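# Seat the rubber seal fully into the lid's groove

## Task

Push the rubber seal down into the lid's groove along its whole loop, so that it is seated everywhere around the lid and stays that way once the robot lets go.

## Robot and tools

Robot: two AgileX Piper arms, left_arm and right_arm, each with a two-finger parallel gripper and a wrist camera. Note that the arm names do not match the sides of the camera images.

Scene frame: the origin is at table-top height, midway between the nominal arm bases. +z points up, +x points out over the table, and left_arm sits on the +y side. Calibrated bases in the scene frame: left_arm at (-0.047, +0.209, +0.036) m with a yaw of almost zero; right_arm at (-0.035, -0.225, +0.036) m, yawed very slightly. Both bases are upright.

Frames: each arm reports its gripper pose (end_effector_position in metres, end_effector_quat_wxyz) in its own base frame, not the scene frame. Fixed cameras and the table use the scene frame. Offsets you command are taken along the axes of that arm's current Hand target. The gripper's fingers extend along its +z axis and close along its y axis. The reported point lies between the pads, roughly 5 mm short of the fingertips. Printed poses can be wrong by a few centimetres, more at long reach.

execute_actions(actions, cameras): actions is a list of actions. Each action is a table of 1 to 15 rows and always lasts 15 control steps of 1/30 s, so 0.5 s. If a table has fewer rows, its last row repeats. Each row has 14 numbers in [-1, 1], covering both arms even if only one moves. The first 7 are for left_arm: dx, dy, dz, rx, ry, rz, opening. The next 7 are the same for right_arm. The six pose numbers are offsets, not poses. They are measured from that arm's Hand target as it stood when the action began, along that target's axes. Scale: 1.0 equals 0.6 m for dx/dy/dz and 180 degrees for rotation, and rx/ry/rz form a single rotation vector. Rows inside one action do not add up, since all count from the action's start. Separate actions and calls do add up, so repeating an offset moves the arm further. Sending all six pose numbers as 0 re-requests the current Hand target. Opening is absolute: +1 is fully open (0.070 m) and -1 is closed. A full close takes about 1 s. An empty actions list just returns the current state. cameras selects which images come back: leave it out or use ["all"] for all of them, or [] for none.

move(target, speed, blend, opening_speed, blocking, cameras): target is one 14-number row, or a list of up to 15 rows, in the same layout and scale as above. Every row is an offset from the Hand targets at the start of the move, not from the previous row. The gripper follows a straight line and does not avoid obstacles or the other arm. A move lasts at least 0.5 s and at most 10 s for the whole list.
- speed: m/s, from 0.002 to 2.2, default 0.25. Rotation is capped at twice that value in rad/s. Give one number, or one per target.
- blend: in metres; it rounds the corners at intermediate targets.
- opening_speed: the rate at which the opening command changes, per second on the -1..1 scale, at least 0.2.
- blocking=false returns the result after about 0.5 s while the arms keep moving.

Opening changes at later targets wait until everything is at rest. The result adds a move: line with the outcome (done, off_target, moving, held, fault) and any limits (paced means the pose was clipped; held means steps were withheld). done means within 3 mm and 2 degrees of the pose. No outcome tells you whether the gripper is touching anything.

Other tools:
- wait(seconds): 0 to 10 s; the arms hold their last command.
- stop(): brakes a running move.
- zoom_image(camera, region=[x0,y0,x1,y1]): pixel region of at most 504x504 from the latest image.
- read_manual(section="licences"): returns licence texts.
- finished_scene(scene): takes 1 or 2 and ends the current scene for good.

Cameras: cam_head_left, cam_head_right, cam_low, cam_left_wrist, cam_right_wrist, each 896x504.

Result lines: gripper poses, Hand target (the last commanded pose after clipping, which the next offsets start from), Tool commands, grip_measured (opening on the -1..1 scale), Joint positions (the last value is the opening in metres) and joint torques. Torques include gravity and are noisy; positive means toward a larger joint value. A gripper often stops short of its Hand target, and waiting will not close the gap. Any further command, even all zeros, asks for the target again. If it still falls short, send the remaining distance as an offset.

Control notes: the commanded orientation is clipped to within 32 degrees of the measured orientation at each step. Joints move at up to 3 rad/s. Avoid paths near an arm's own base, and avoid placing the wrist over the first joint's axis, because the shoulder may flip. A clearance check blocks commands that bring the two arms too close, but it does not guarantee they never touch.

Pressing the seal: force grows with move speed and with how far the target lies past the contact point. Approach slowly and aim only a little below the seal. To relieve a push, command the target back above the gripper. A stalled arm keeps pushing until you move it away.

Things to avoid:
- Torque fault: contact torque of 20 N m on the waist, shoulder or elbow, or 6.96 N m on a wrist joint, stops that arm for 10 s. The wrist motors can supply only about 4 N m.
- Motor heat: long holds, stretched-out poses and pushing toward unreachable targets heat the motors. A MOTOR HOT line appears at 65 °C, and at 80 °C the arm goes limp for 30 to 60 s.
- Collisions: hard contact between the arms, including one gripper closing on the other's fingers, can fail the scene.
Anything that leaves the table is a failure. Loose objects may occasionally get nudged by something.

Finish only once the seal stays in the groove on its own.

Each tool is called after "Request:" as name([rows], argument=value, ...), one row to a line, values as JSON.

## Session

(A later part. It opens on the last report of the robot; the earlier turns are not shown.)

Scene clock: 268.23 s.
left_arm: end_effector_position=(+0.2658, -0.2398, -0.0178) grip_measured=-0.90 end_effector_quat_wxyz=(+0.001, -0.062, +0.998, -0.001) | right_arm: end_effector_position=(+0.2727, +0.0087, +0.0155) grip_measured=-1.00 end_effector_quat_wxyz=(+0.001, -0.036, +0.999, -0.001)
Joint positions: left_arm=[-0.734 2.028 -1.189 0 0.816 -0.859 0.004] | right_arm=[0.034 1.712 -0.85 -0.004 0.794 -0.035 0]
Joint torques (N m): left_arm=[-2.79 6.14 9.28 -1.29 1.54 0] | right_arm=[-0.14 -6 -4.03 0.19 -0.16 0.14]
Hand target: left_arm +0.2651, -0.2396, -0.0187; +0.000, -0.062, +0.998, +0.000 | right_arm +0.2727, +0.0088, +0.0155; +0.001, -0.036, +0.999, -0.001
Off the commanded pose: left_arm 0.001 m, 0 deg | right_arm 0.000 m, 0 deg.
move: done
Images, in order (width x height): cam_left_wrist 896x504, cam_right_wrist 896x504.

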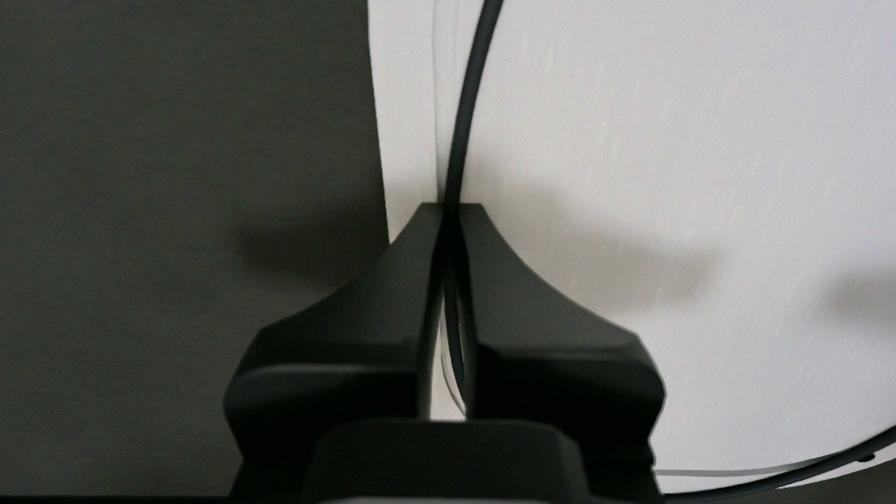

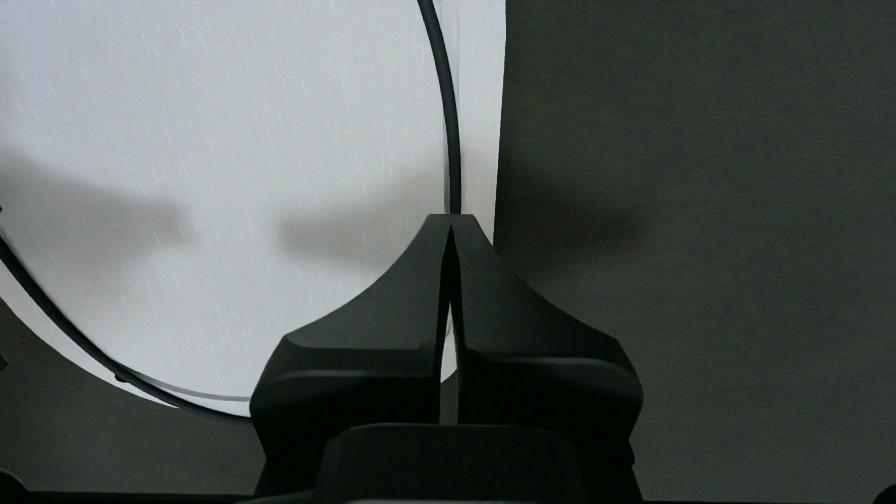

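Request:
move(target=[0,0,0.001,0,0,0,-0.84,0,0,0.059,0,0,0,-1], speed=0.06, opening_speed=0.3, cameras=[])

Request:
move(target=[0,0,-0.055,0,0,0,-0.8,0,0,0,0,0,0,-1], speed=0.05, opening_speed=0.3, cameras=["cam_left_wrist","cam_right_wrist"])

Request:
zoom_image(camera="cam_left_wrist", region=[340, 0, 580, 440])

Scene clock: 277.30 s.
left_arm: end_effector_position=(+0.2652, -0.2390, -0.0179) grip_measured=-0.84 end_effector_quat_wxyz=(+0.000, -0.062, +0.998, +0.000) | right_arm: end_effector_position=(+0.2732, +0.0097, -0.0187) grip_measured=-1.00 end_effector_quat_wxyz=(+0.002, -0.036, +0.999, +0.000)
Joint positions: left_arm=[-0.734 2.028 -1.187 0.001 0.818 -0.859 0.006] | right_arm=[0.036 1.803 -0.798 -0.001 0.648 -0.035 0]
Joint torques (N m): left_arm=[-2.56 7.17 6.98 -2.58 0.35 0.14] | right_arm=[-1.53 0.86 -0.77 -0.35 -1.4 0.16]
Hand target: left_arm +0.2651, -0.2396, -0.0193; +0.000, -0.062, +0.998, +0.000 | right_arm +0.2728, +0.0087, -0.0199; +0.001, -0.036, +0.999, -0.001
Off the commanded pose: left_arm 0.002 m, 0 deg | right_arm 0.002 m, 0 deg.
move: done
No camera images: "cameras" was empty.

Scene clock: 278.23 s.
left_arm: end_effector_position=(+0.2646, -0.2397, +0.0134) grip_measured=-0.80 end_effector_quat_wxyz=(-0.001, -0.062, +0.998, +0.001) | right_arm: end_effector_position=(+0.2733, +0.0094, -0.0190) grip_measured=-1.00 end_effector_quat_wxyz=(+0.002, -0.036, +0.999, +0.000)
Joint positions: left_arm=[-0.736 1.967 -1.233 0 0.928 -0.859 0.007] | right_arm=[0.035 1.804 -0.798 -0.001 0.647 -0.035 0]
Joint torques (N m): left_arm=[0.55 -10.63 -3.96 0.19 -0.18 0.06] | right_arm=[-3.23 7.19 1.38 -1.04 -2.57 0.18]
Hand target: left_arm +0.2651, -0.2396, +0.0137; +0.000, -0.062, +0.998, +0.000 | right_arm +0.2728, +0.0087, -0.0199; +0.001, -0.036, +0.999, -0.001
Off the commanded pose: left_arm 0.001 m, 0 deg | right_arm 0.001 m, 0 deg.
move: done
Images, in order (width x height): cam_left_wrist 896x504, cam_right_wrist 896x504.

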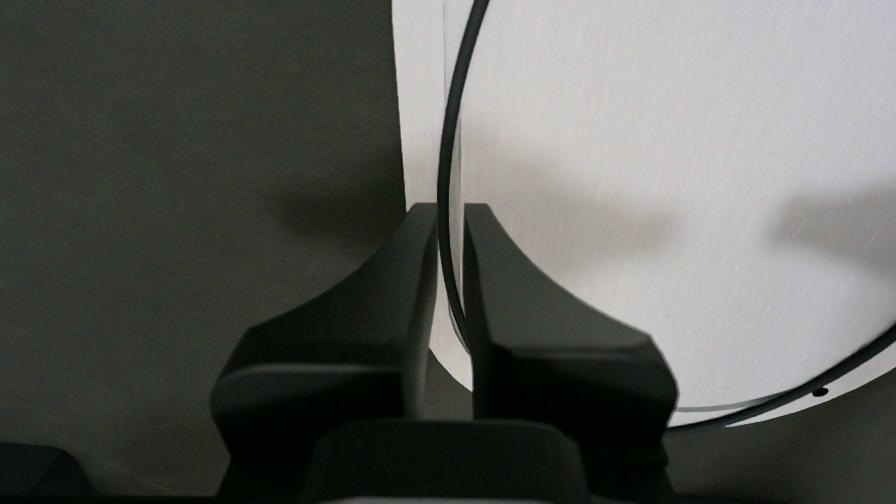

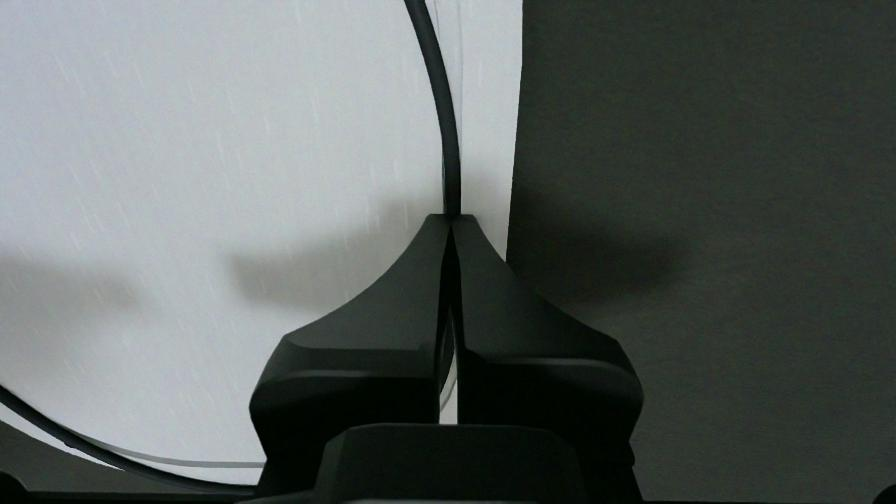

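Scaled by 1.145 from the camera's 896x504 image, which has a finer 1280x720 frame.

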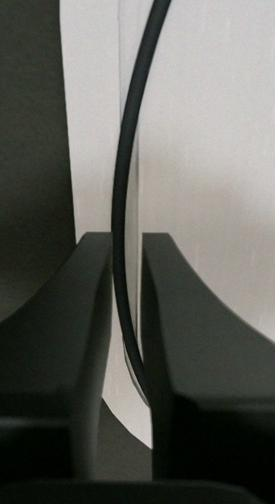

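Request:
move([
  [0,0.004,0,0,0,0,-0.8,0,0,0,0,0,0,-1],
  [0,0.004,0.053,0,0,0,-0.8,0,0,0,0,0,0,-1],
  [0,0.004,0.053,0,0,0,-0.97,0,0,0,0,0,0,-1],
], speed=0.04, opening_speed=0.3, cameras=["cam_left_wrist"])

Request:
zoom_image(camera="cam_left_wrist", region=[360, 0, 520, 220])

Scene clock: 286.23 s.
left_arm: end_effector_position=(+0.2654, -0.2383, -0.0169) grip_measured=-0.90 end_effector_quat_wxyz=(+0.001, -0.062, +0.998, -0.002) | right_arm: end_effector_position=(+0.2730, +0.0089, -0.0194) grip_measured=-1.00 end_effector_quat_wxyz=(+0.002, -0.036, +0.999, -0.001)
Joint positions: left_arm=[-0.731 2.021 -1.181 -0.001 0.813 -0.854 0.004] | right_arm=[0.034 1.805 -0.797 -0.003 0.646 -0.035 0]
Joint torques (N m): left_arm=[1.1 0.15 -0.48 1.43 0.1 0.03] | right_arm=[-5.13 9.16 2.43 -1.82 -3.08 0.14]
Hand target: left_arm +0.2648, -0.2372, -0.0181; +0.000, -0.062, +0.998, +0.000 | right_arm +0.2728, +0.0087, -0.0199; +0.001, -0.036, +0.999, -0.001
Off the commanded pose: left_arm 0.002 m, 0 deg | right_arm 0.001 m, 0 deg.
move: done
Images, in order (width x height): cam_left_wrist 896x504.

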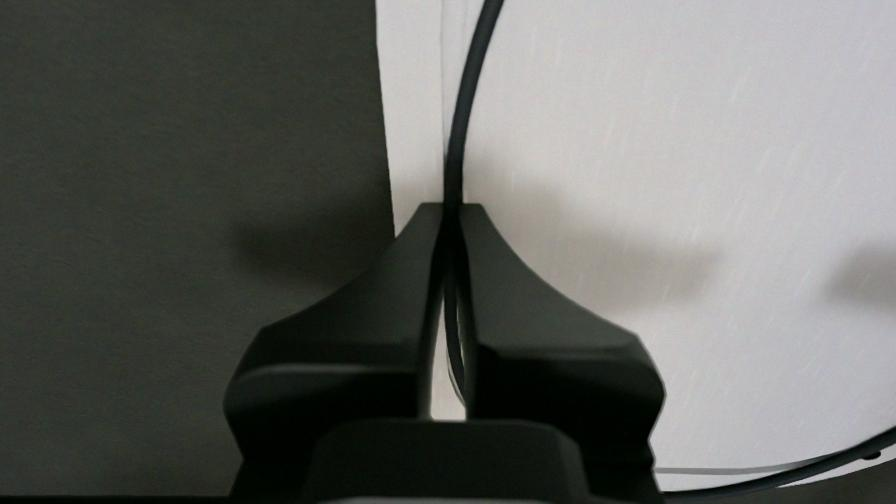

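Scaled by 2.291 from the camera's 896x504 image, which has a finer 1280x720 frame.

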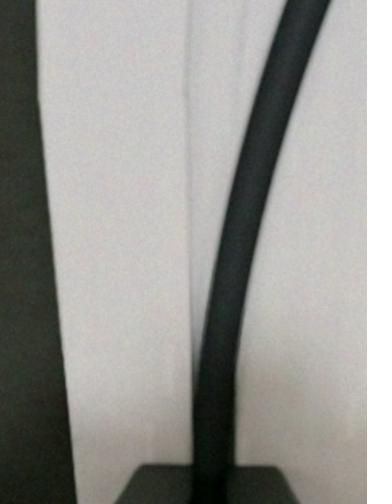

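Request:
move([
  [0,-0.003,0.002,0,0,0,-0.97,0,0,0,0,0,0,-1],
  [0,-0.003,0.002,0,0,0,-0.87,0,0,0,0,0,0,-1],
], speed=0.04, opening_speed=0.3, cameras=[])

Request:
move(target=[0,0.00,-0.02,0,0,0,-0.87,0,0,0,0,0,0,-1], speed=0.02, cameras=["cam_left_wrist"])

Request:
zoom_image(camera="cam_left_wrist", region=[360, 0, 520, 220])

Scene clock: 297.33 s.
left_arm: end_effector_position=(+0.2650, -0.2378, -0.0176) grip_measured=-0.88 end_effector_quat_wxyz=(+0.000, -0.062, +0.998, +0.001) | right_arm: end_effector_position=(+0.2730, +0.0089, -0.0194) grip_measured=-1.00 end_effector_quat_wxyz=(+0.002, -0.036, +0.999, -0.001)
Joint positions: left_arm=[-0.732 2.025 -1.184 0.002 0.818 -0.857 0.004] | right_arm=[0.034 1.805 -0.797 -0.003 0.646 -0.035 0]
Joint torques (N m): left_arm=[-2.01 7.07 0.57 -1.38 -1.77 0] | right_arm=[-5.15 9.16 2.36 -1.82 -3.07 0.14]
Hand target: left_arm +0.2650, -0.2390, -0.0193; +0.000, -0.062, +0.998, +0.000 | right_arm +0.2728, +0.0087, -0.0199; +0.001, -0.036, +0.999, -0.001
Off the commanded pose: left_arm 0.002 m, 0 deg | right_arm 0.001 m, 0 deg.
move: done
No camera images: "cameras" was empty.

Scene clock: 298.43 s.
left_arm: end_effector_position=(+0.2646, -0.2390, -0.0080) grip_measured=-0.87 end_effector_quat_wxyz=(-0.001, -0.062, +0.998, +0.001) | right_arm: end_effector_position=(+0.2730, +0.0089, -0.0194) grip_measured=-1.00 end_effector_quat_wxyz=(+0.002, -0.036, +0.999, -0.001)
Joint positions: left_arm=[-0.734 2.007 -1.2 -0.001 0.854 -0.857 0.005] | right_arm=[0.034 1.805 -0.797 -0.003 0.646 -0.035 0]
Joint torques (N m): left_arm=[0.72 -10.69 -4.6 0.18 -0.04 0.02] | right_arm=[-5.14 9.16 2.36 -1.82 -3.07 0.14]
Hand target: left_arm +0.2650, -0.2390, -0.0073; +0.000, -0.062, +0.998, +0.000 | right_arm +0.2728, +0.0087, -0.0199; +0.001, -0.036, +0.999, -0.001
Off the commanded pose: left_arm 0.001 m, 0 deg | right_arm 0.001 m, 0 deg.
move: done
Images, in order (width x height): cam_left_wrist 896x504.

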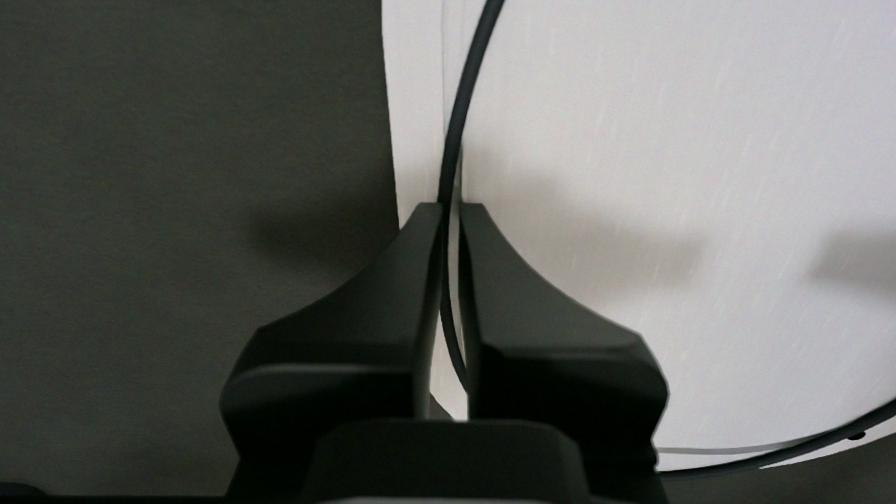

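Scaled by 2.291 from the camera's 896x504 image, which has a finer 1280x720 frame.

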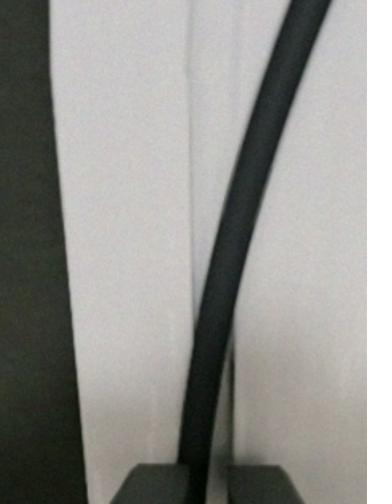

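Request:
move([
  [0,0.003,0,0,0,0,-0.8,0,0,0,0,0,0,-1],
  [0,0.003,0.019,0,0,0,-0.8,0,0,0,0,0,0,-1],
  [0,0.003,0.019,0,0,0,-0.97,0,0,0,0,0,0,-1],
  [0,-0.004,0.0185,0,0,0,-0.97,0,0,0,0,0,0,-1],
  [0,-0.004,0.0205,0,0,0,-0.86,0,0,0,0,0,0,-1],
], speed=0.04, opening_speed=0.4, cameras=["cam_left_wrist"])

Request:
zoom_image(camera="cam_left_wrist", region=[360, 0, 520, 220])

Request:
move(target=[0,0.00,-0.02,0,0,0,-0.86,0,0,0,0,0,0,-1], speed=0.02, cameras=["cam_left_wrist"])

Request:
zoom_image(camera="cam_left_wrist", region=[360, 0, 520, 220])

Scene clock: 313.97 s.
left_arm: end_effector_position=(+0.2667, -0.2428, -0.0175) grip_measured=-0.86 end_effector_quat_wxyz=(+0.003, -0.062, +0.998, -0.004) | right_arm: end_effector_position=(+0.2730, +0.0089, -0.0194) grip_measured=-1.00 end_effector_quat_wxyz=(+0.002, -0.036, +0.999, -0.001)
Joint positions: left_arm=[-0.738 2.031 -1.194 -0.001 0.811 -0.862 0.005] | right_arm=[0.034 1.805 -0.797 -0.003 0.646 -0.035 0]
Joint torques (N m): left_arm=[-2.17 7.29 0.56 -1.11 -1.45 0.02] | right_arm=[-5.13 9.15 2.33 -1.82 -3.07 0.14]
Hand target: left_arm +0.2653, -0.2414, -0.0196; +0.000, -0.062, +0.998, +0.000 | right_arm +0.2728, +0.0087, -0.0199; +0.001, -0.036, +0.999, -0.001
Off the commanded pose: left_arm 0.003 m, 1 deg | right_arm 0.001 m, 0 deg.
move: done
Images, in order (width x height): cam_left_wrist 896x504.

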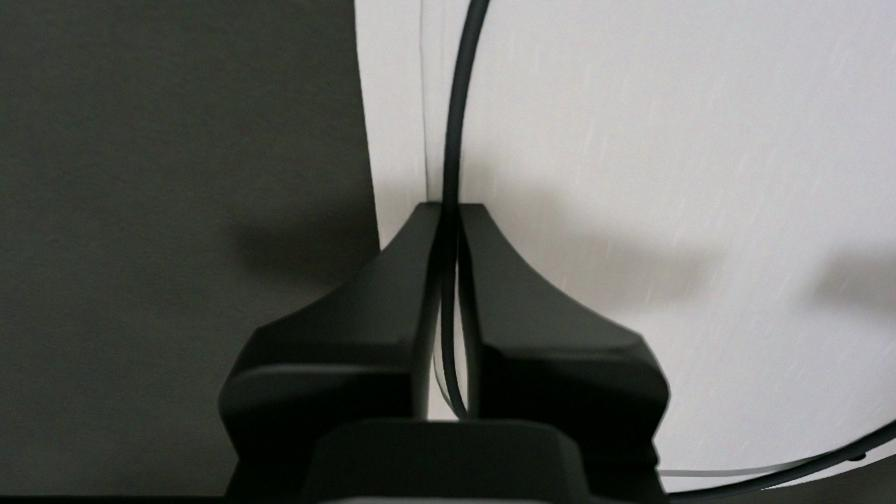

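Scaled by 2.291 from the camera's 896x504 image, which has a finer 1280x720 frame.

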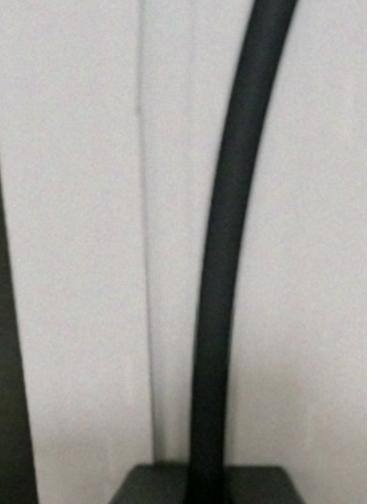

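Scene clock: 315.07 s.
left_arm: end_effector_position=(+0.2648, -0.2412, -0.0082) grip_measured=-0.86 end_effector_quat_wxyz=(-0.002, -0.062, +0.998, +0.001) | right_arm: end_effector_position=(+0.2730, +0.0089, -0.0194) grip_measured=-1.00 end_effector_quat_wxyz=(+0.002, -0.036, +0.999, -0.001)
Joint positions: left_arm=[-0.738 2.013 -1.208 -0.001 0.858 -0.862 0.005] | right_arm=[0.034 1.805 -0.797 -0.003 0.646 -0.035 0]
Joint torques (N m): left_arm=[0.91 -10.88 -4.65 0.17 -0.22 0.02] | right_arm=[-5.13 9.16 2.32 -1.82 -3.07 0.14]
Hand target: left_arm +0.2653, -0.2414, -0.0076; +0.000, -0.062, +0.998, +0.000 | right_arm +0.2728, +0.0087, -0.0199; +0.001, -0.036, +0.999, -0.001
Off the commanded pose: left_arm 0.001 m, 0 deg | right_arm 0.001 m, 0 deg.
move: done
Images, in order (width x height): cam_left_wrist 896x504.

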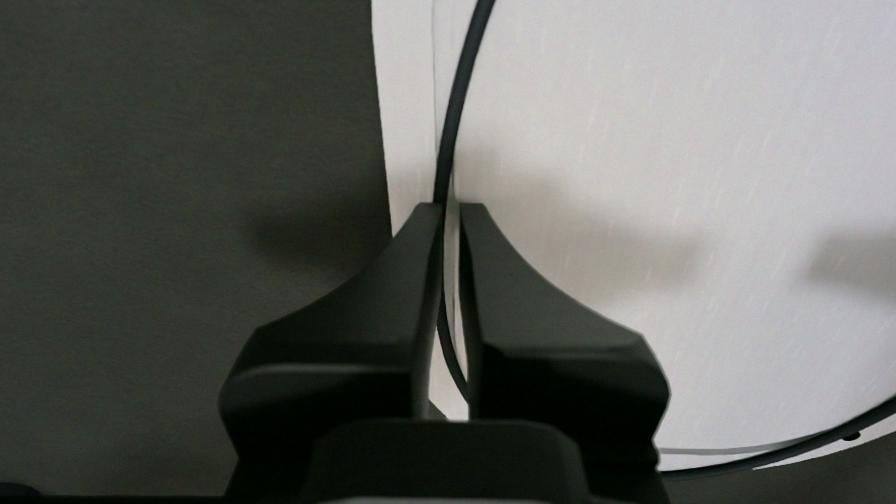

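Scaled by 2.291 from the camera's 896x504 image, which has a finer 1280x720 frame.

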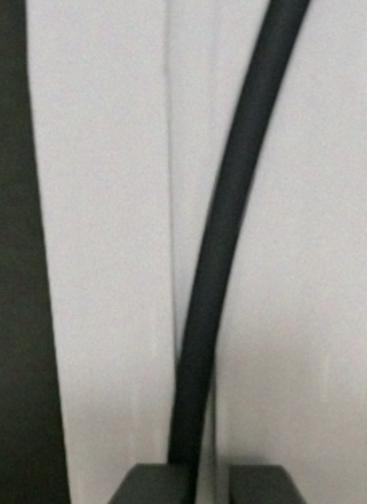

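Request:
move([
  [0,0.0057,0,0,0,0,-0.78,0,0,0,0,0,0,-1],
  [0,0.0057,0.0143,0,0,0,-0.78,0,0,0,0,0,0,-1],
  [0,0.0057,0.0143,0,0,0,-0.97,0,0,0,0,0,0,-1],
  [0,0.0022,0.0143,0,0,0,-0.97,0,0,0,0,0,0,-1],
  [0,0.0022,0.0195,0,0,0,-0.97,0,0,0,0,0,0,-1],
], speed=0.03, opening_speed=0.4, cameras=["cam_left_wrist"])

Request:
zoom_image(camera="cam_left_wrist", region=[360, 0, 520, 220])

Request:
move(target=[0,0.00,0.00,0,0,0,-0.87,0,0,0,0,0,0,-1], speed=0.02, opening_speed=0.4, cameras=["cam_left_wrist"])

Request:
zoom_image(camera="cam_left_wrist", region=[360, 0, 520, 220])

Scene clock: 337.90 s.
left_arm: end_effector_position=(+0.2652, -0.2401, -0.0170) grip_measured=-0.90 end_effector_quat_wxyz=(+0.000, -0.062, +0.998, +0.000) | right_arm: end_effector_position=(+0.2730, +0.0089, -0.0194) grip_measured=-1.00 end_effector_quat_wxyz=(+0.002, -0.036, +0.999, -0.001)
Joint positions: left_arm=[-0.735 2.027 -1.191 -0.001 0.821 -0.859 0.004] | right_arm=[0.034 1.805 -0.797 -0.003 0.646 -0.035 0]
Joint torques (N m): left_arm=[-0.26 -0.45 -1.49 0.07 -1.61 0.06] | right_arm=[-5.12 9.16 2.29 -1.82 -3.07 0.14]
Hand target: left_arm +0.2651, -0.2401, -0.0193; +0.000, -0.062, +0.998, +0.000 | right_arm +0.2728, +0.0087, -0.0199; +0.001, -0.036, +0.999, -0.001
Off the commanded pose: left_arm 0.002 m, 0 deg | right_arm 0.001 m, 0 deg.
move: done
Images, in order (width x height): cam_left_wrist 896x504.

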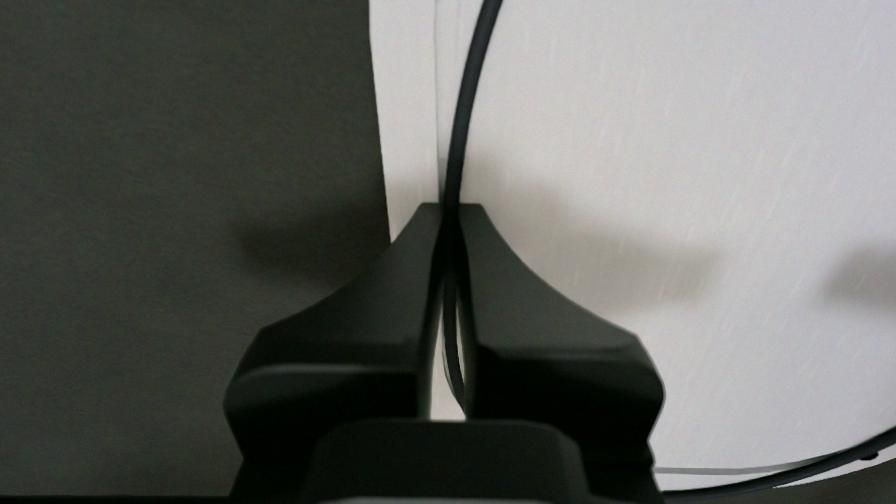

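Scaled by 2.291 from the camera's 896x504 image, which has a finer 1280x720 frame.

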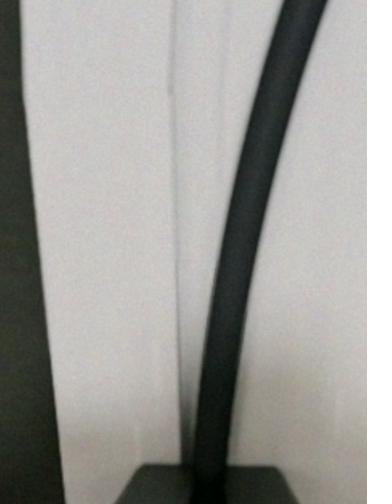

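Scene clock: 338.40 s.
left_arm: end_effector_position=(+0.2655, -0.2403, -0.0172) grip_measured=-0.88 end_effector_quat_wxyz=(+0.001, -0.062, +0.998, -0.001) | right_arm: end_effector_position=(+0.2730, +0.0089, -0.0194) grip_measured=-1.00 end_effector_quat_wxyz=(+0.002, -0.036, +0.999, -0.001)
Joint positions: left_arm=[-0.735 2.027 -1.19 -0.001 0.818 -0.859 0.004] | right_arm=[0.034 1.805 -0.797 -0.003 0.646 -0.035 0]
Joint torques (N m): left_arm=[-0.16 5.78 -2.07 0 -2.08 0.08] | right_arm=[-5.12 9.17 2.29 -1.82 -3.07 0.14]
Hand target: left_arm +0.2651, -0.2401, -0.0193; +0.000, -0.062, +0.998, +0.000 | right_arm +0.2728, +0.0087, -0.0199; +0.001, -0.036, +0.999, -0.001
Off the commanded pose: left_arm 0.002 m, 0 deg | right_arm 0.001 m, 0 deg.
move: done
Images, in order (width x height): cam_left_wrist 896x504.

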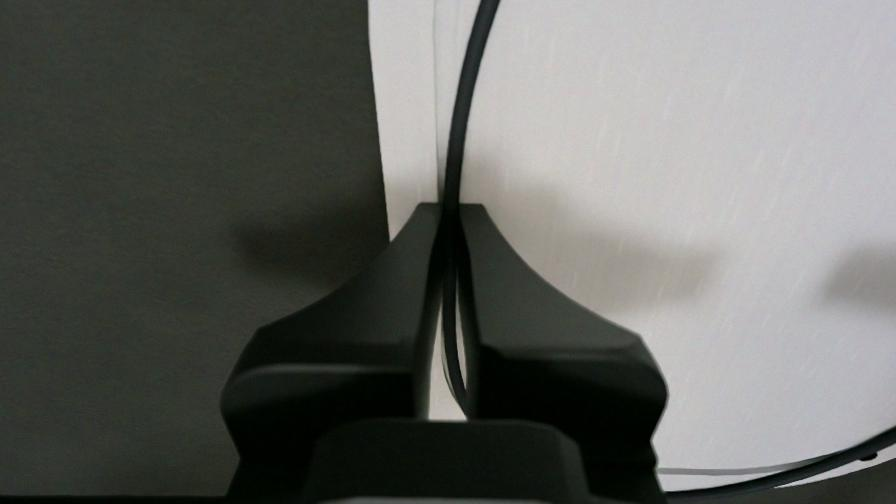

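Scaled by 2.291 from the camera's 896x504 image, which has a finer 1280x720 frame.

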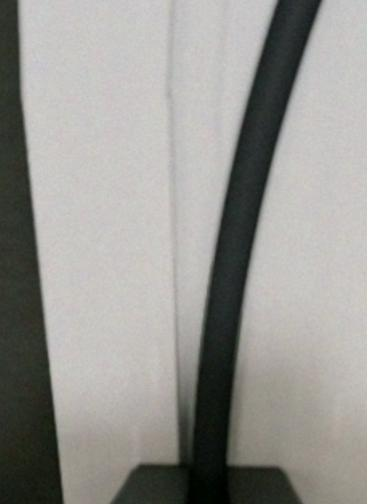

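Request:
move(target=[0,0.00,-0.02,0,0,0,-0.86,0,0,0,0,0,0,-1], speed=0.02, cameras=["cam_left_wrist"])

Request:
zoom_image(camera="cam_left_wrist", region=[360, 0, 520, 220])

Scene clock: 344.07 s.
left_arm: end_effector_position=(+0.2651, -0.2399, -0.0079) grip_measured=-0.86 end_effector_quat_wxyz=(-0.001, -0.062, +0.998, +0.001) | right_arm: end_effector_position=(+0.2730, +0.0089, -0.0194) grip_measured=-1.00 end_effector_quat_wxyz=(+0.002, -0.036, +0.999, -0.001)
Joint positions: left_arm=[-0.735 2.009 -1.204 -0.001 0.855 -0.859 0.005] | right_arm=[0.034 1.805 -0.797 -0.003 0.646 -0.035 0]
Joint torques (N m): left_arm=[0.1 -10.88 -5.02 0.17 -0.01 0.16] | right_arm=[-5.11 9.16 2.25 -1.81 -3.07 0.14]
Hand target: left_arm +0.2651, -0.2401, -0.0073; +0.000, -0.062, +0.998, +0.000 | right_arm +0.2728, +0.0087, -0.0199; +0.001, -0.036, +0.999, -0.001
Off the commanded pose: left_arm 0.001 m, 0 deg | right_arm 0.001 m, 0 deg.
move: done
Images, in order (width x height): cam_left_wrist 896x504.

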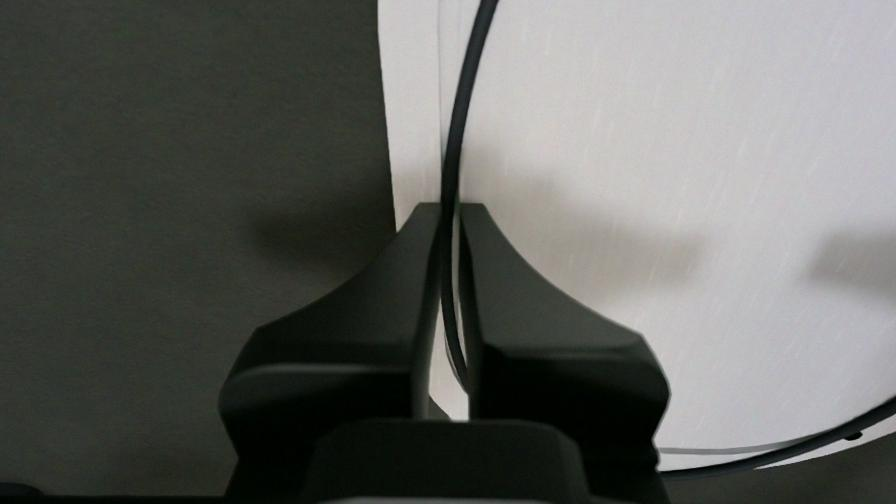

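Scaled by 2.291 from the camera's 896x504 image, which has a finer 1280x720 frame.

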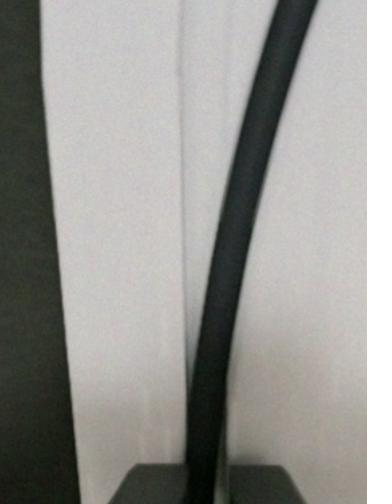

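Request:
move([
  [0,0.00,-0.03,0,0,0,-0.82,0,0,0,0,0,0,-1],
  [0,0.00,-0.03,0,0,0,-1,0,0,0,0,0,0,-1],
  [0,0.00,0.0205,0,0,0,-1,0,0,0,0,0,0,-1],
  [0,0.00,-0.04,0,0,0,-1,0,0,0,0,0,0,-1],
], speed=0.05, opening_speed=0.4, cameras=["cam_left_wrist","cam_low"])

Request:
zoom_image(camera="cam_left_wrist", region=[360, 0, 520, 220])

Request:
zoom_image(camera="cam_low", region=[220, 250, 380, 330])

Scene clock: 352.53 s.
left_arm: end_effector_position=(+0.2654, -0.2400, +0.0171) grip_measured=-1.00 end_effector_quat_wxyz=(+0.000, -0.062, +0.998, +0.000) | right_arm: end_effector_position=(+0.2730, +0.0089, -0.0194) grip_measured=-1.00 end_effector_quat_wxyz=(+0.002, -0.036, +0.999, -0.001)
Joint positions: left_arm=[-0.735 1.96 -1.24 0 0.938 -0.859 0] | right_arm=[0.034 1.805 -0.797 -0.003 0.646 -0.035 0]
Joint torques (N m): left_arm=[0.34 -9.24 -4.41 -0.17 -0.21 0.1] | right_arm=[-5.1 9.16 2.23 -1.82 -3.06 0.14]
Hand target: left_arm +0.2652, -0.2401, +0.0167; +0.000, -0.062, +0.998, +0.000 | right_arm +0.2728, +0.0087, -0.0199; +0.001, -0.036, +0.999, -0.001
Off the commanded pose: left_arm 0.000 m, 0 deg | right_arm 0.001 m, 0 deg.
move: done
Images, in order (width x height): cam_low 896x504, cam_left_wrist 896x504.

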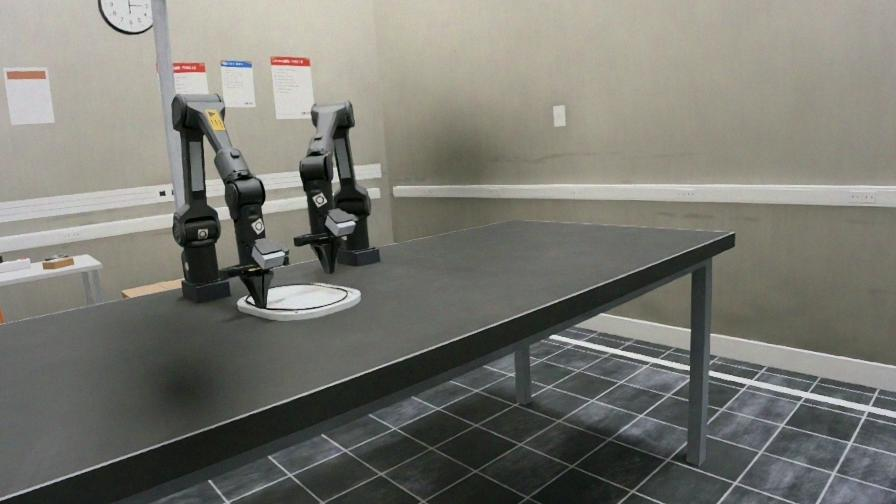

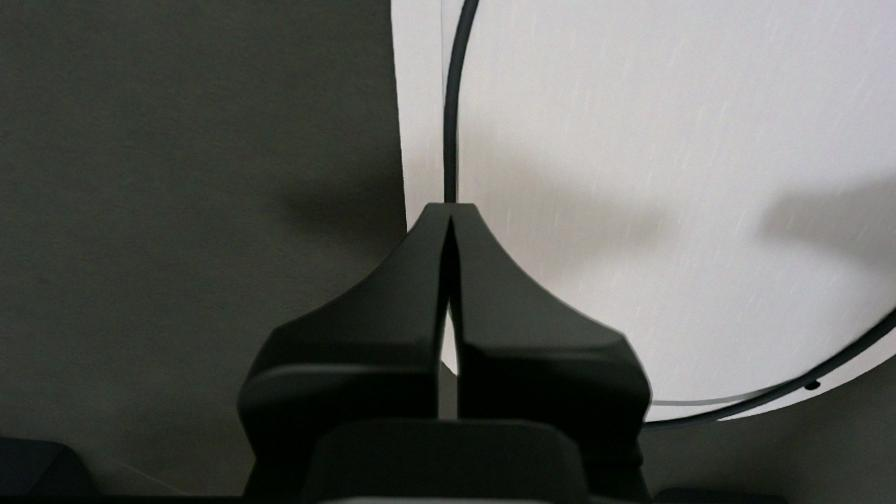

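Scaled by 2.291 from the camera's 896x504 image, which has a finer 1280x720 frame.

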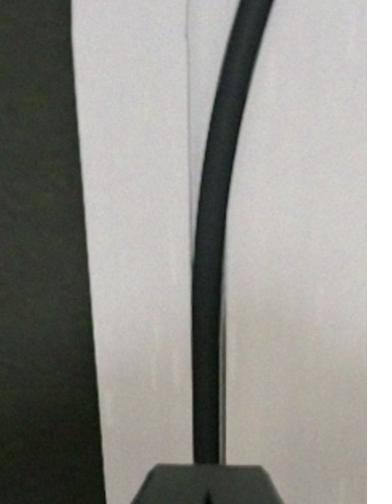

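Scaled by 3.150 from the camera's 896x504 image, which has a finer 1280x720 frame.

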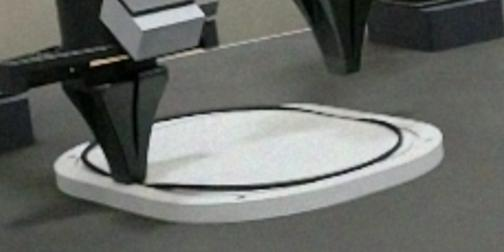

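Request:
move(target=[0,0.3,-0.15,0,0,0,-1,-0.122,0.134,-0.36,0,0,0,-1], speed=0.2, cameras=["cam_right_wrist"])

Request:
zoom_image(camera="cam_right_wrist", region=[330, 50, 650, 410])

Scene clock: 361.73 s.
left_arm: end_effector_position=(+0.2426, -0.0610, +0.1069) grip_measured=-1.00 end_effector_quat_wxyz=(-0.001, -0.062, +0.998, +0.001) | right_arm: end_effector_position=(+0.3395, +0.0949, +0.1967) grip_measured=-1.00 end_effector_quat_wxyz=(+0.133, -0.036, +0.990, +0.031)
Joint positions: left_arm=[-0.247 1.476 -0.981 0.001 1.166 -0.372 0] | right_arm=[0.274 1.579 -1.425 -0.003 1.23 0.203 0]
Joint torques (N m): left_arm=[-0.48 -4.45 -5.68 -0.27 -0.27 0.04] | right_arm=[-0.49 -4.88 -4.63 0.03 -0.25 0.03]
Hand target: left_arm +0.2430, -0.0615, +0.1068; +0.000, -0.062, +0.998, +0.000 | right_arm +0.3395, +0.0946, +0.1961; +0.001, -0.036, +0.999, -0.001
Off the commanded pose: left_arm 0.001 m, 0 deg | right_arm 0.001 m, 16 deg.
joint sent to its limit (right arm) — joint 5 (wrist pitch), upper limit. The joint targets are off in orientation, not in position.
move: off_target (right_arm)
Images, in order (width x height): cam_right_wrist 896x504.

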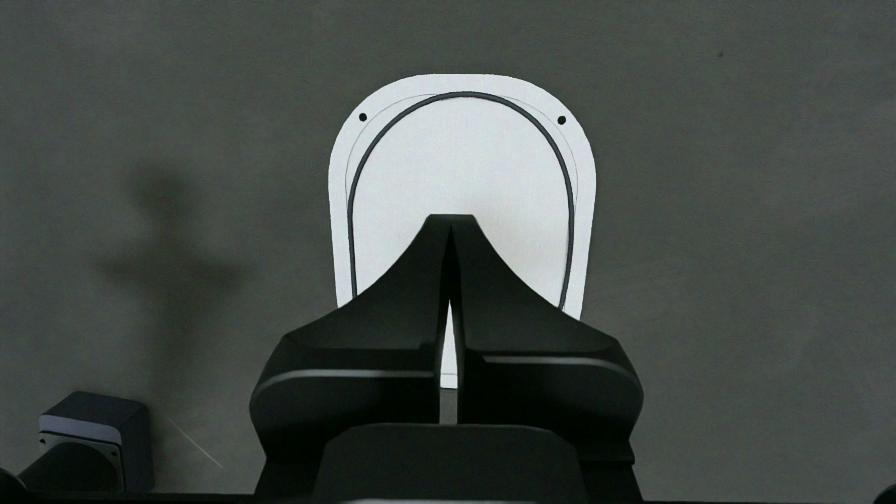

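Scaled by 1.400 from the camera's 896x504 image, which has a finer 1280x720 frame.

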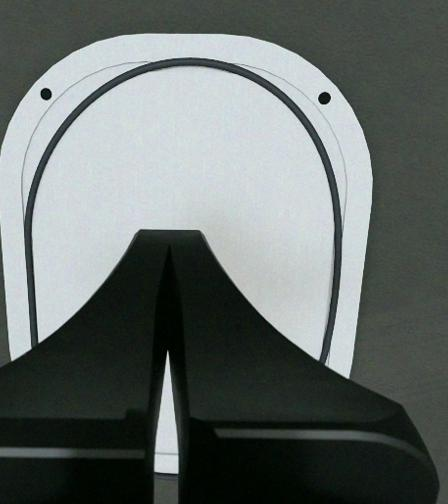

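Request:
move(target=[0,0.1,0,0,0,0,-1,0.3,0,0.1,0,0,0,-1], speed=0.2, cameras=["cam_right_wrist","cam_head_right","cam_head_left"])

Request:
zoom_image(camera="cam_right_wrist", region=[250, 0, 650, 400])

Request:
zoom_image(camera="cam_head_left", region=[420, 200, 560, 340])

Scene clock: 369.97 s.
left_arm: end_effector_position=(+0.2355, -0.0016, +0.1068) grip_measured=-1.00 end_effector_quat_wxyz=(-0.001, -0.062, +0.998, +0.001) | right_arm: end_effector_position=(+0.1599, +0.0816, +0.1348) grip_measured=-1.00 end_effector_quat_wxyz=(+0.048, -0.036, +0.998, +0.021)
Joint positions: left_arm=[-0.007 1.425 -0.929 0.001 1.164 -0.133 0] | right_arm=[0.476 1.104 -0.781 -0.003 1.23 0.405 0]
Joint torques (N m): left_arm=[-0.69 -5.6 -5.38 -0.22 -0.19 -0.05] | right_arm=[-0.33 -0.04 -6.61 0.04 0.33 0]
Hand target: left_arm +0.2356, -0.0020, +0.1069; +0.000, -0.062, +0.998, +0.000 | right_arm +0.1601, +0.0816, +0.1356; +0.001, -0.036, +0.999, -0.001
Off the commanded pose: left_arm 0.000 m, 0 deg | right_arm 0.001 m, 6 deg.
joint sent to its limit (right arm) — joint 5 (wrist pitch), upper limit. The joint targets are off in orientation, not in position.
move: off_target (right_arm)
Images, in order (width x height): cam_head_left 896x504, cam_head_right 896x504, cam_right_wrist 896x504.

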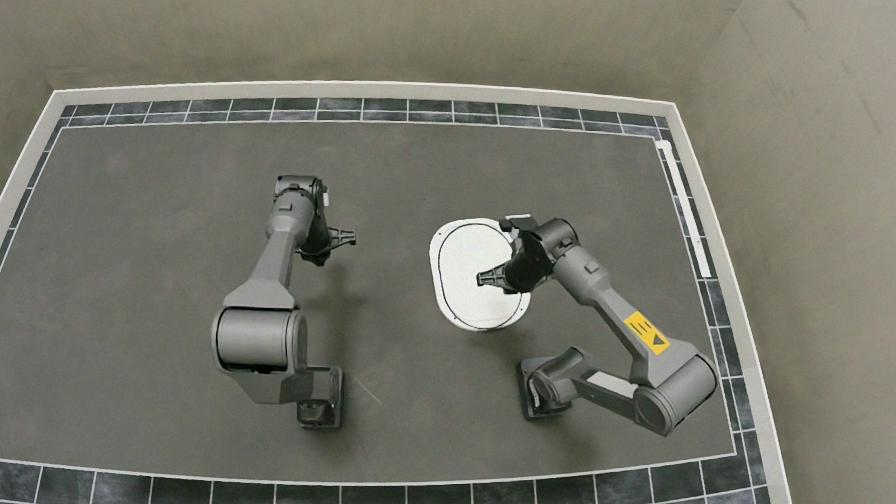

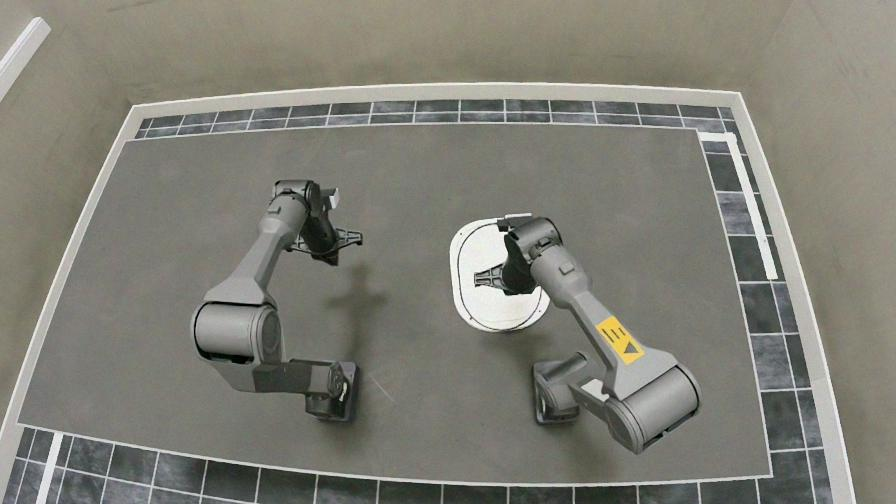

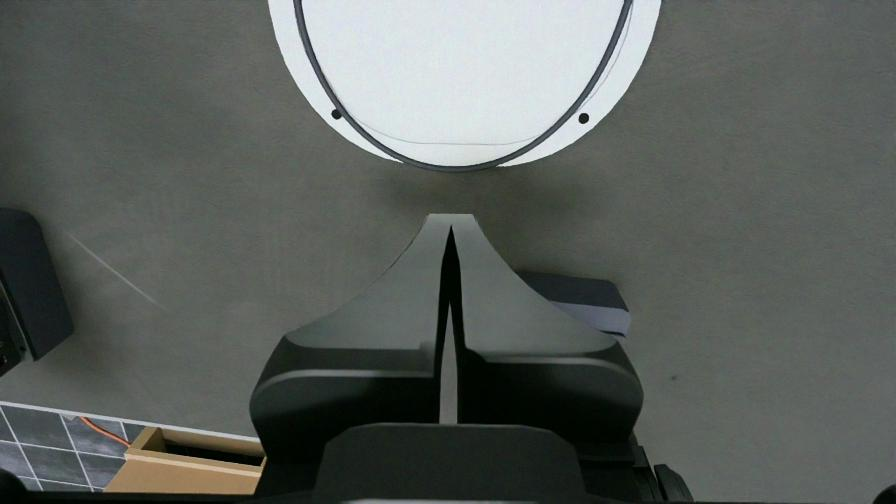

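Scaled by 1.260 from the camera's 896x504 image, which has a finer 1280x720 frame.

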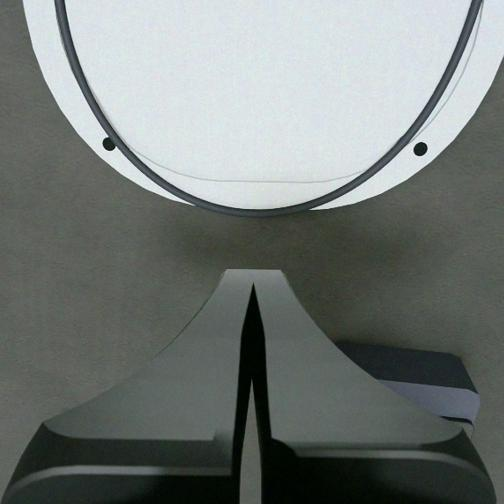

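Scaled by 3.600 from the camera's 896x504 image, which has a finer 1280x720 frame.

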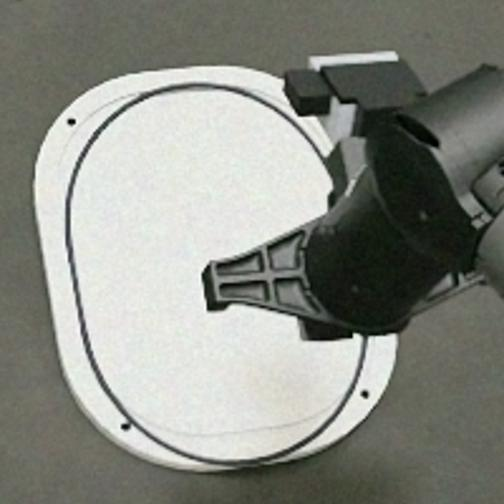

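Request:
move([
  [0,0,0,0,0,0,-1,-0.226,-0.347,0,0,0,0,-1],
  [0.225,-0.551,0.071,0,0,0.5,0,-0.226,-0.347,0,0,0,0,-1],
], speed=0.2, cameras=["cam_left_wrist","cam_head_right"])

Scene clock: 410.80 s.
left_arm: end_effector_position=(+0.1424, -0.3470, +0.0641) grip_measured=+0.00 end_effector_quat_wxyz=(+0.000, +0.662, +0.749, +0.000) | right_arm: end_effector_position=(+0.3101, -0.1164, +0.1360) grip_measured=-1.00 end_effector_quat_wxyz=(+0.037, -0.036, +0.999, -0.016)
Joint positions: left_arm=[-1.181 1.943 -1.42 -0.001 1.135 0.267 0.035] | right_arm=[-0.358 1.667 -1.319 -0.002 1.23 -0.43 0]
Joint torques (N m): left_arm=[0.29 -10.89 -4.3 0.09 -0.09 0.02] | right_arm=[0.4 -7.49 -4.53 0.17 -0.07 0.18]
Hand target: left_arm +0.1425, -0.3467, +0.0641; -0.001, +0.662, +0.750, +0.000 | right_arm +0.3103, -0.1163, +0.1365; +0.001, -0.036, +0.999, -0.001
Off the commanded pose: left_arm 0.000 m, 0 deg | right_arm 0.001 m, 4 deg.
joint sent to its limit (right arm) — joint 5 (wrist pitch), upper limit. The joint targets are off in orientation, not in position.
move: off_target (right_arm)
Images, in order (width x height): cam_head_right 896x504, cam_left_wrist 896x504.

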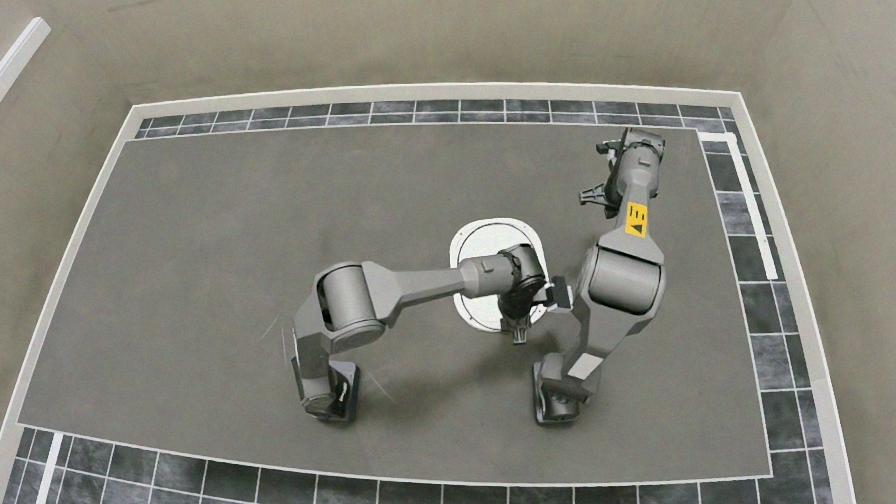

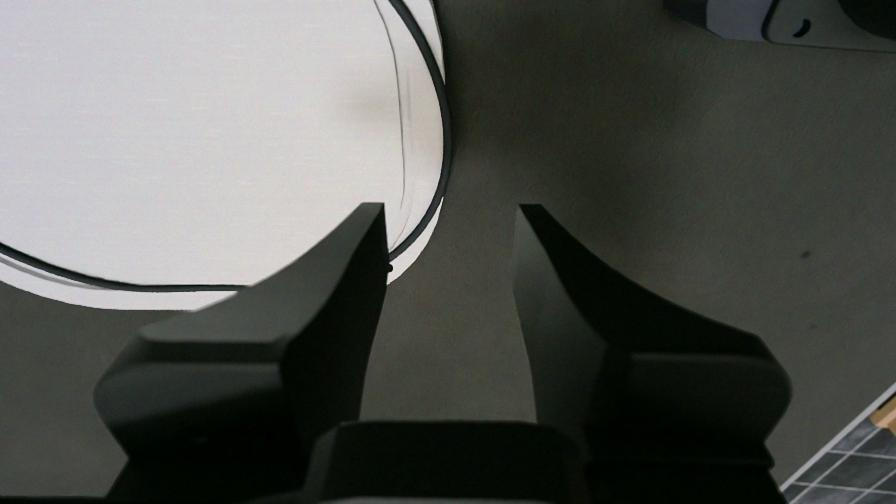

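Request:
move([
  [0,0,0.11,0,0,0,0,0,0,0,0,0,0,-1],
  [0,0,0.134,0,0,0,0,0,0,0,0,0,0,-1],
], speed=[0.12,0.03], cameras=["cam_left_wrist","cam_low"])

Request:
zoom_image(camera="cam_left_wrist", region=[340, 60, 580, 280])

Scene clock: 421.63 s.
left_arm: end_effector_position=(+0.1423, -0.3467, -0.0164) grip_measured=+0.00 end_effector_quat_wxyz=(+0.000, +0.662, +0.750, +0.000) | right_arm: end_effector_position=(+0.3101, -0.1164, +0.1360) grip_measured=-1.00 end_effector_quat_wxyz=(+0.037, -0.036, +0.999, -0.016)
Joint positions: left_arm=[-1.181 2.075 -1.28 -0.001 0.864 0.267 0.035] | right_arm=[-0.358 1.667 -1.319 -0.002 1.23 -0.43 0]
Joint torques (N m): left_arm=[0.35 -9.74 -4.23 -0.13 -0.04 0.07] | right_arm=[0.38 -6.95 -4.48 0.12 -0.07 0.17]
Hand target: left_arm +0.1424, -0.3467, -0.0163; -0.001, +0.662, +0.750, +0.000 | right_arm +0.3103, -0.1163, +0.1365; +0.001, -0.036, +0.999, -0.001
Off the commanded pose: left_arm 0.000 m, 0 deg | right_arm 0.001 m, 4 deg.
joint sent to its limit (right arm) — joint 5 (wrist pitch), upper limit. The joint targets are off in orientation, not in position.
move: off_target (right_arm)
Images, in order (width x height): cam_low 896x504, cam_left_wrist 896x504.

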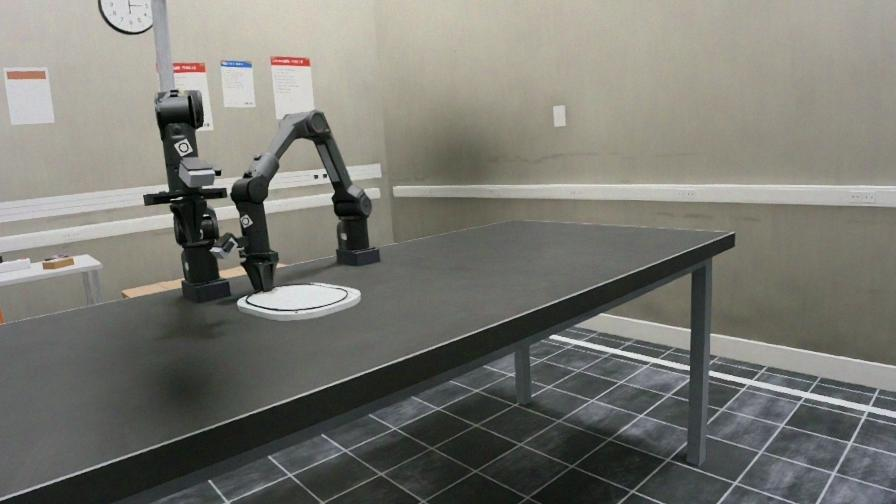

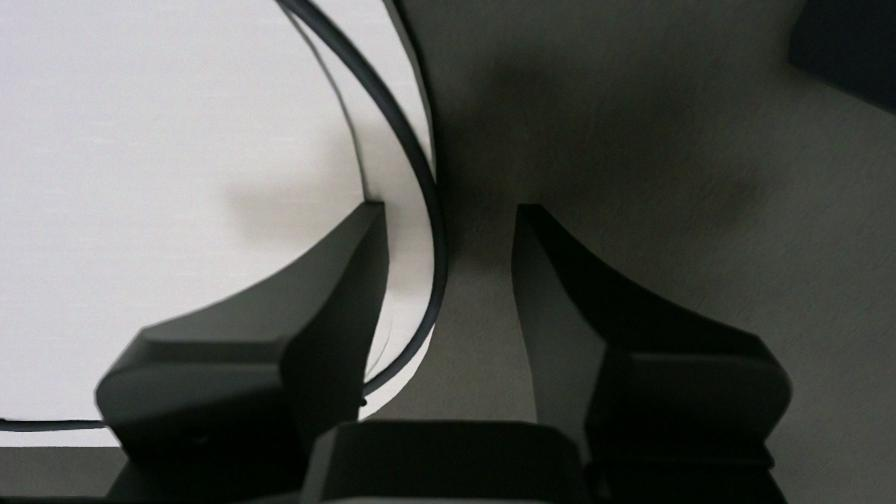

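Scaled by 2.100 from the camera's 896x504 image, which has a finer 1280x720 frame.

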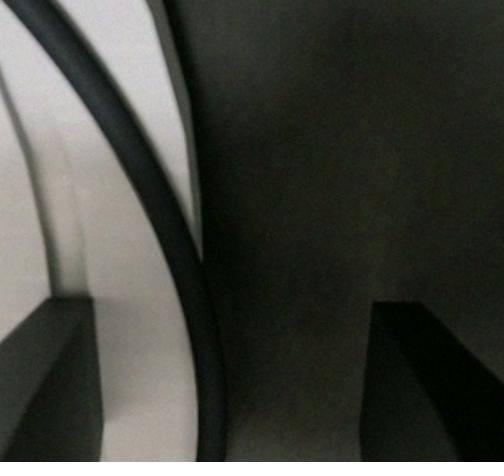

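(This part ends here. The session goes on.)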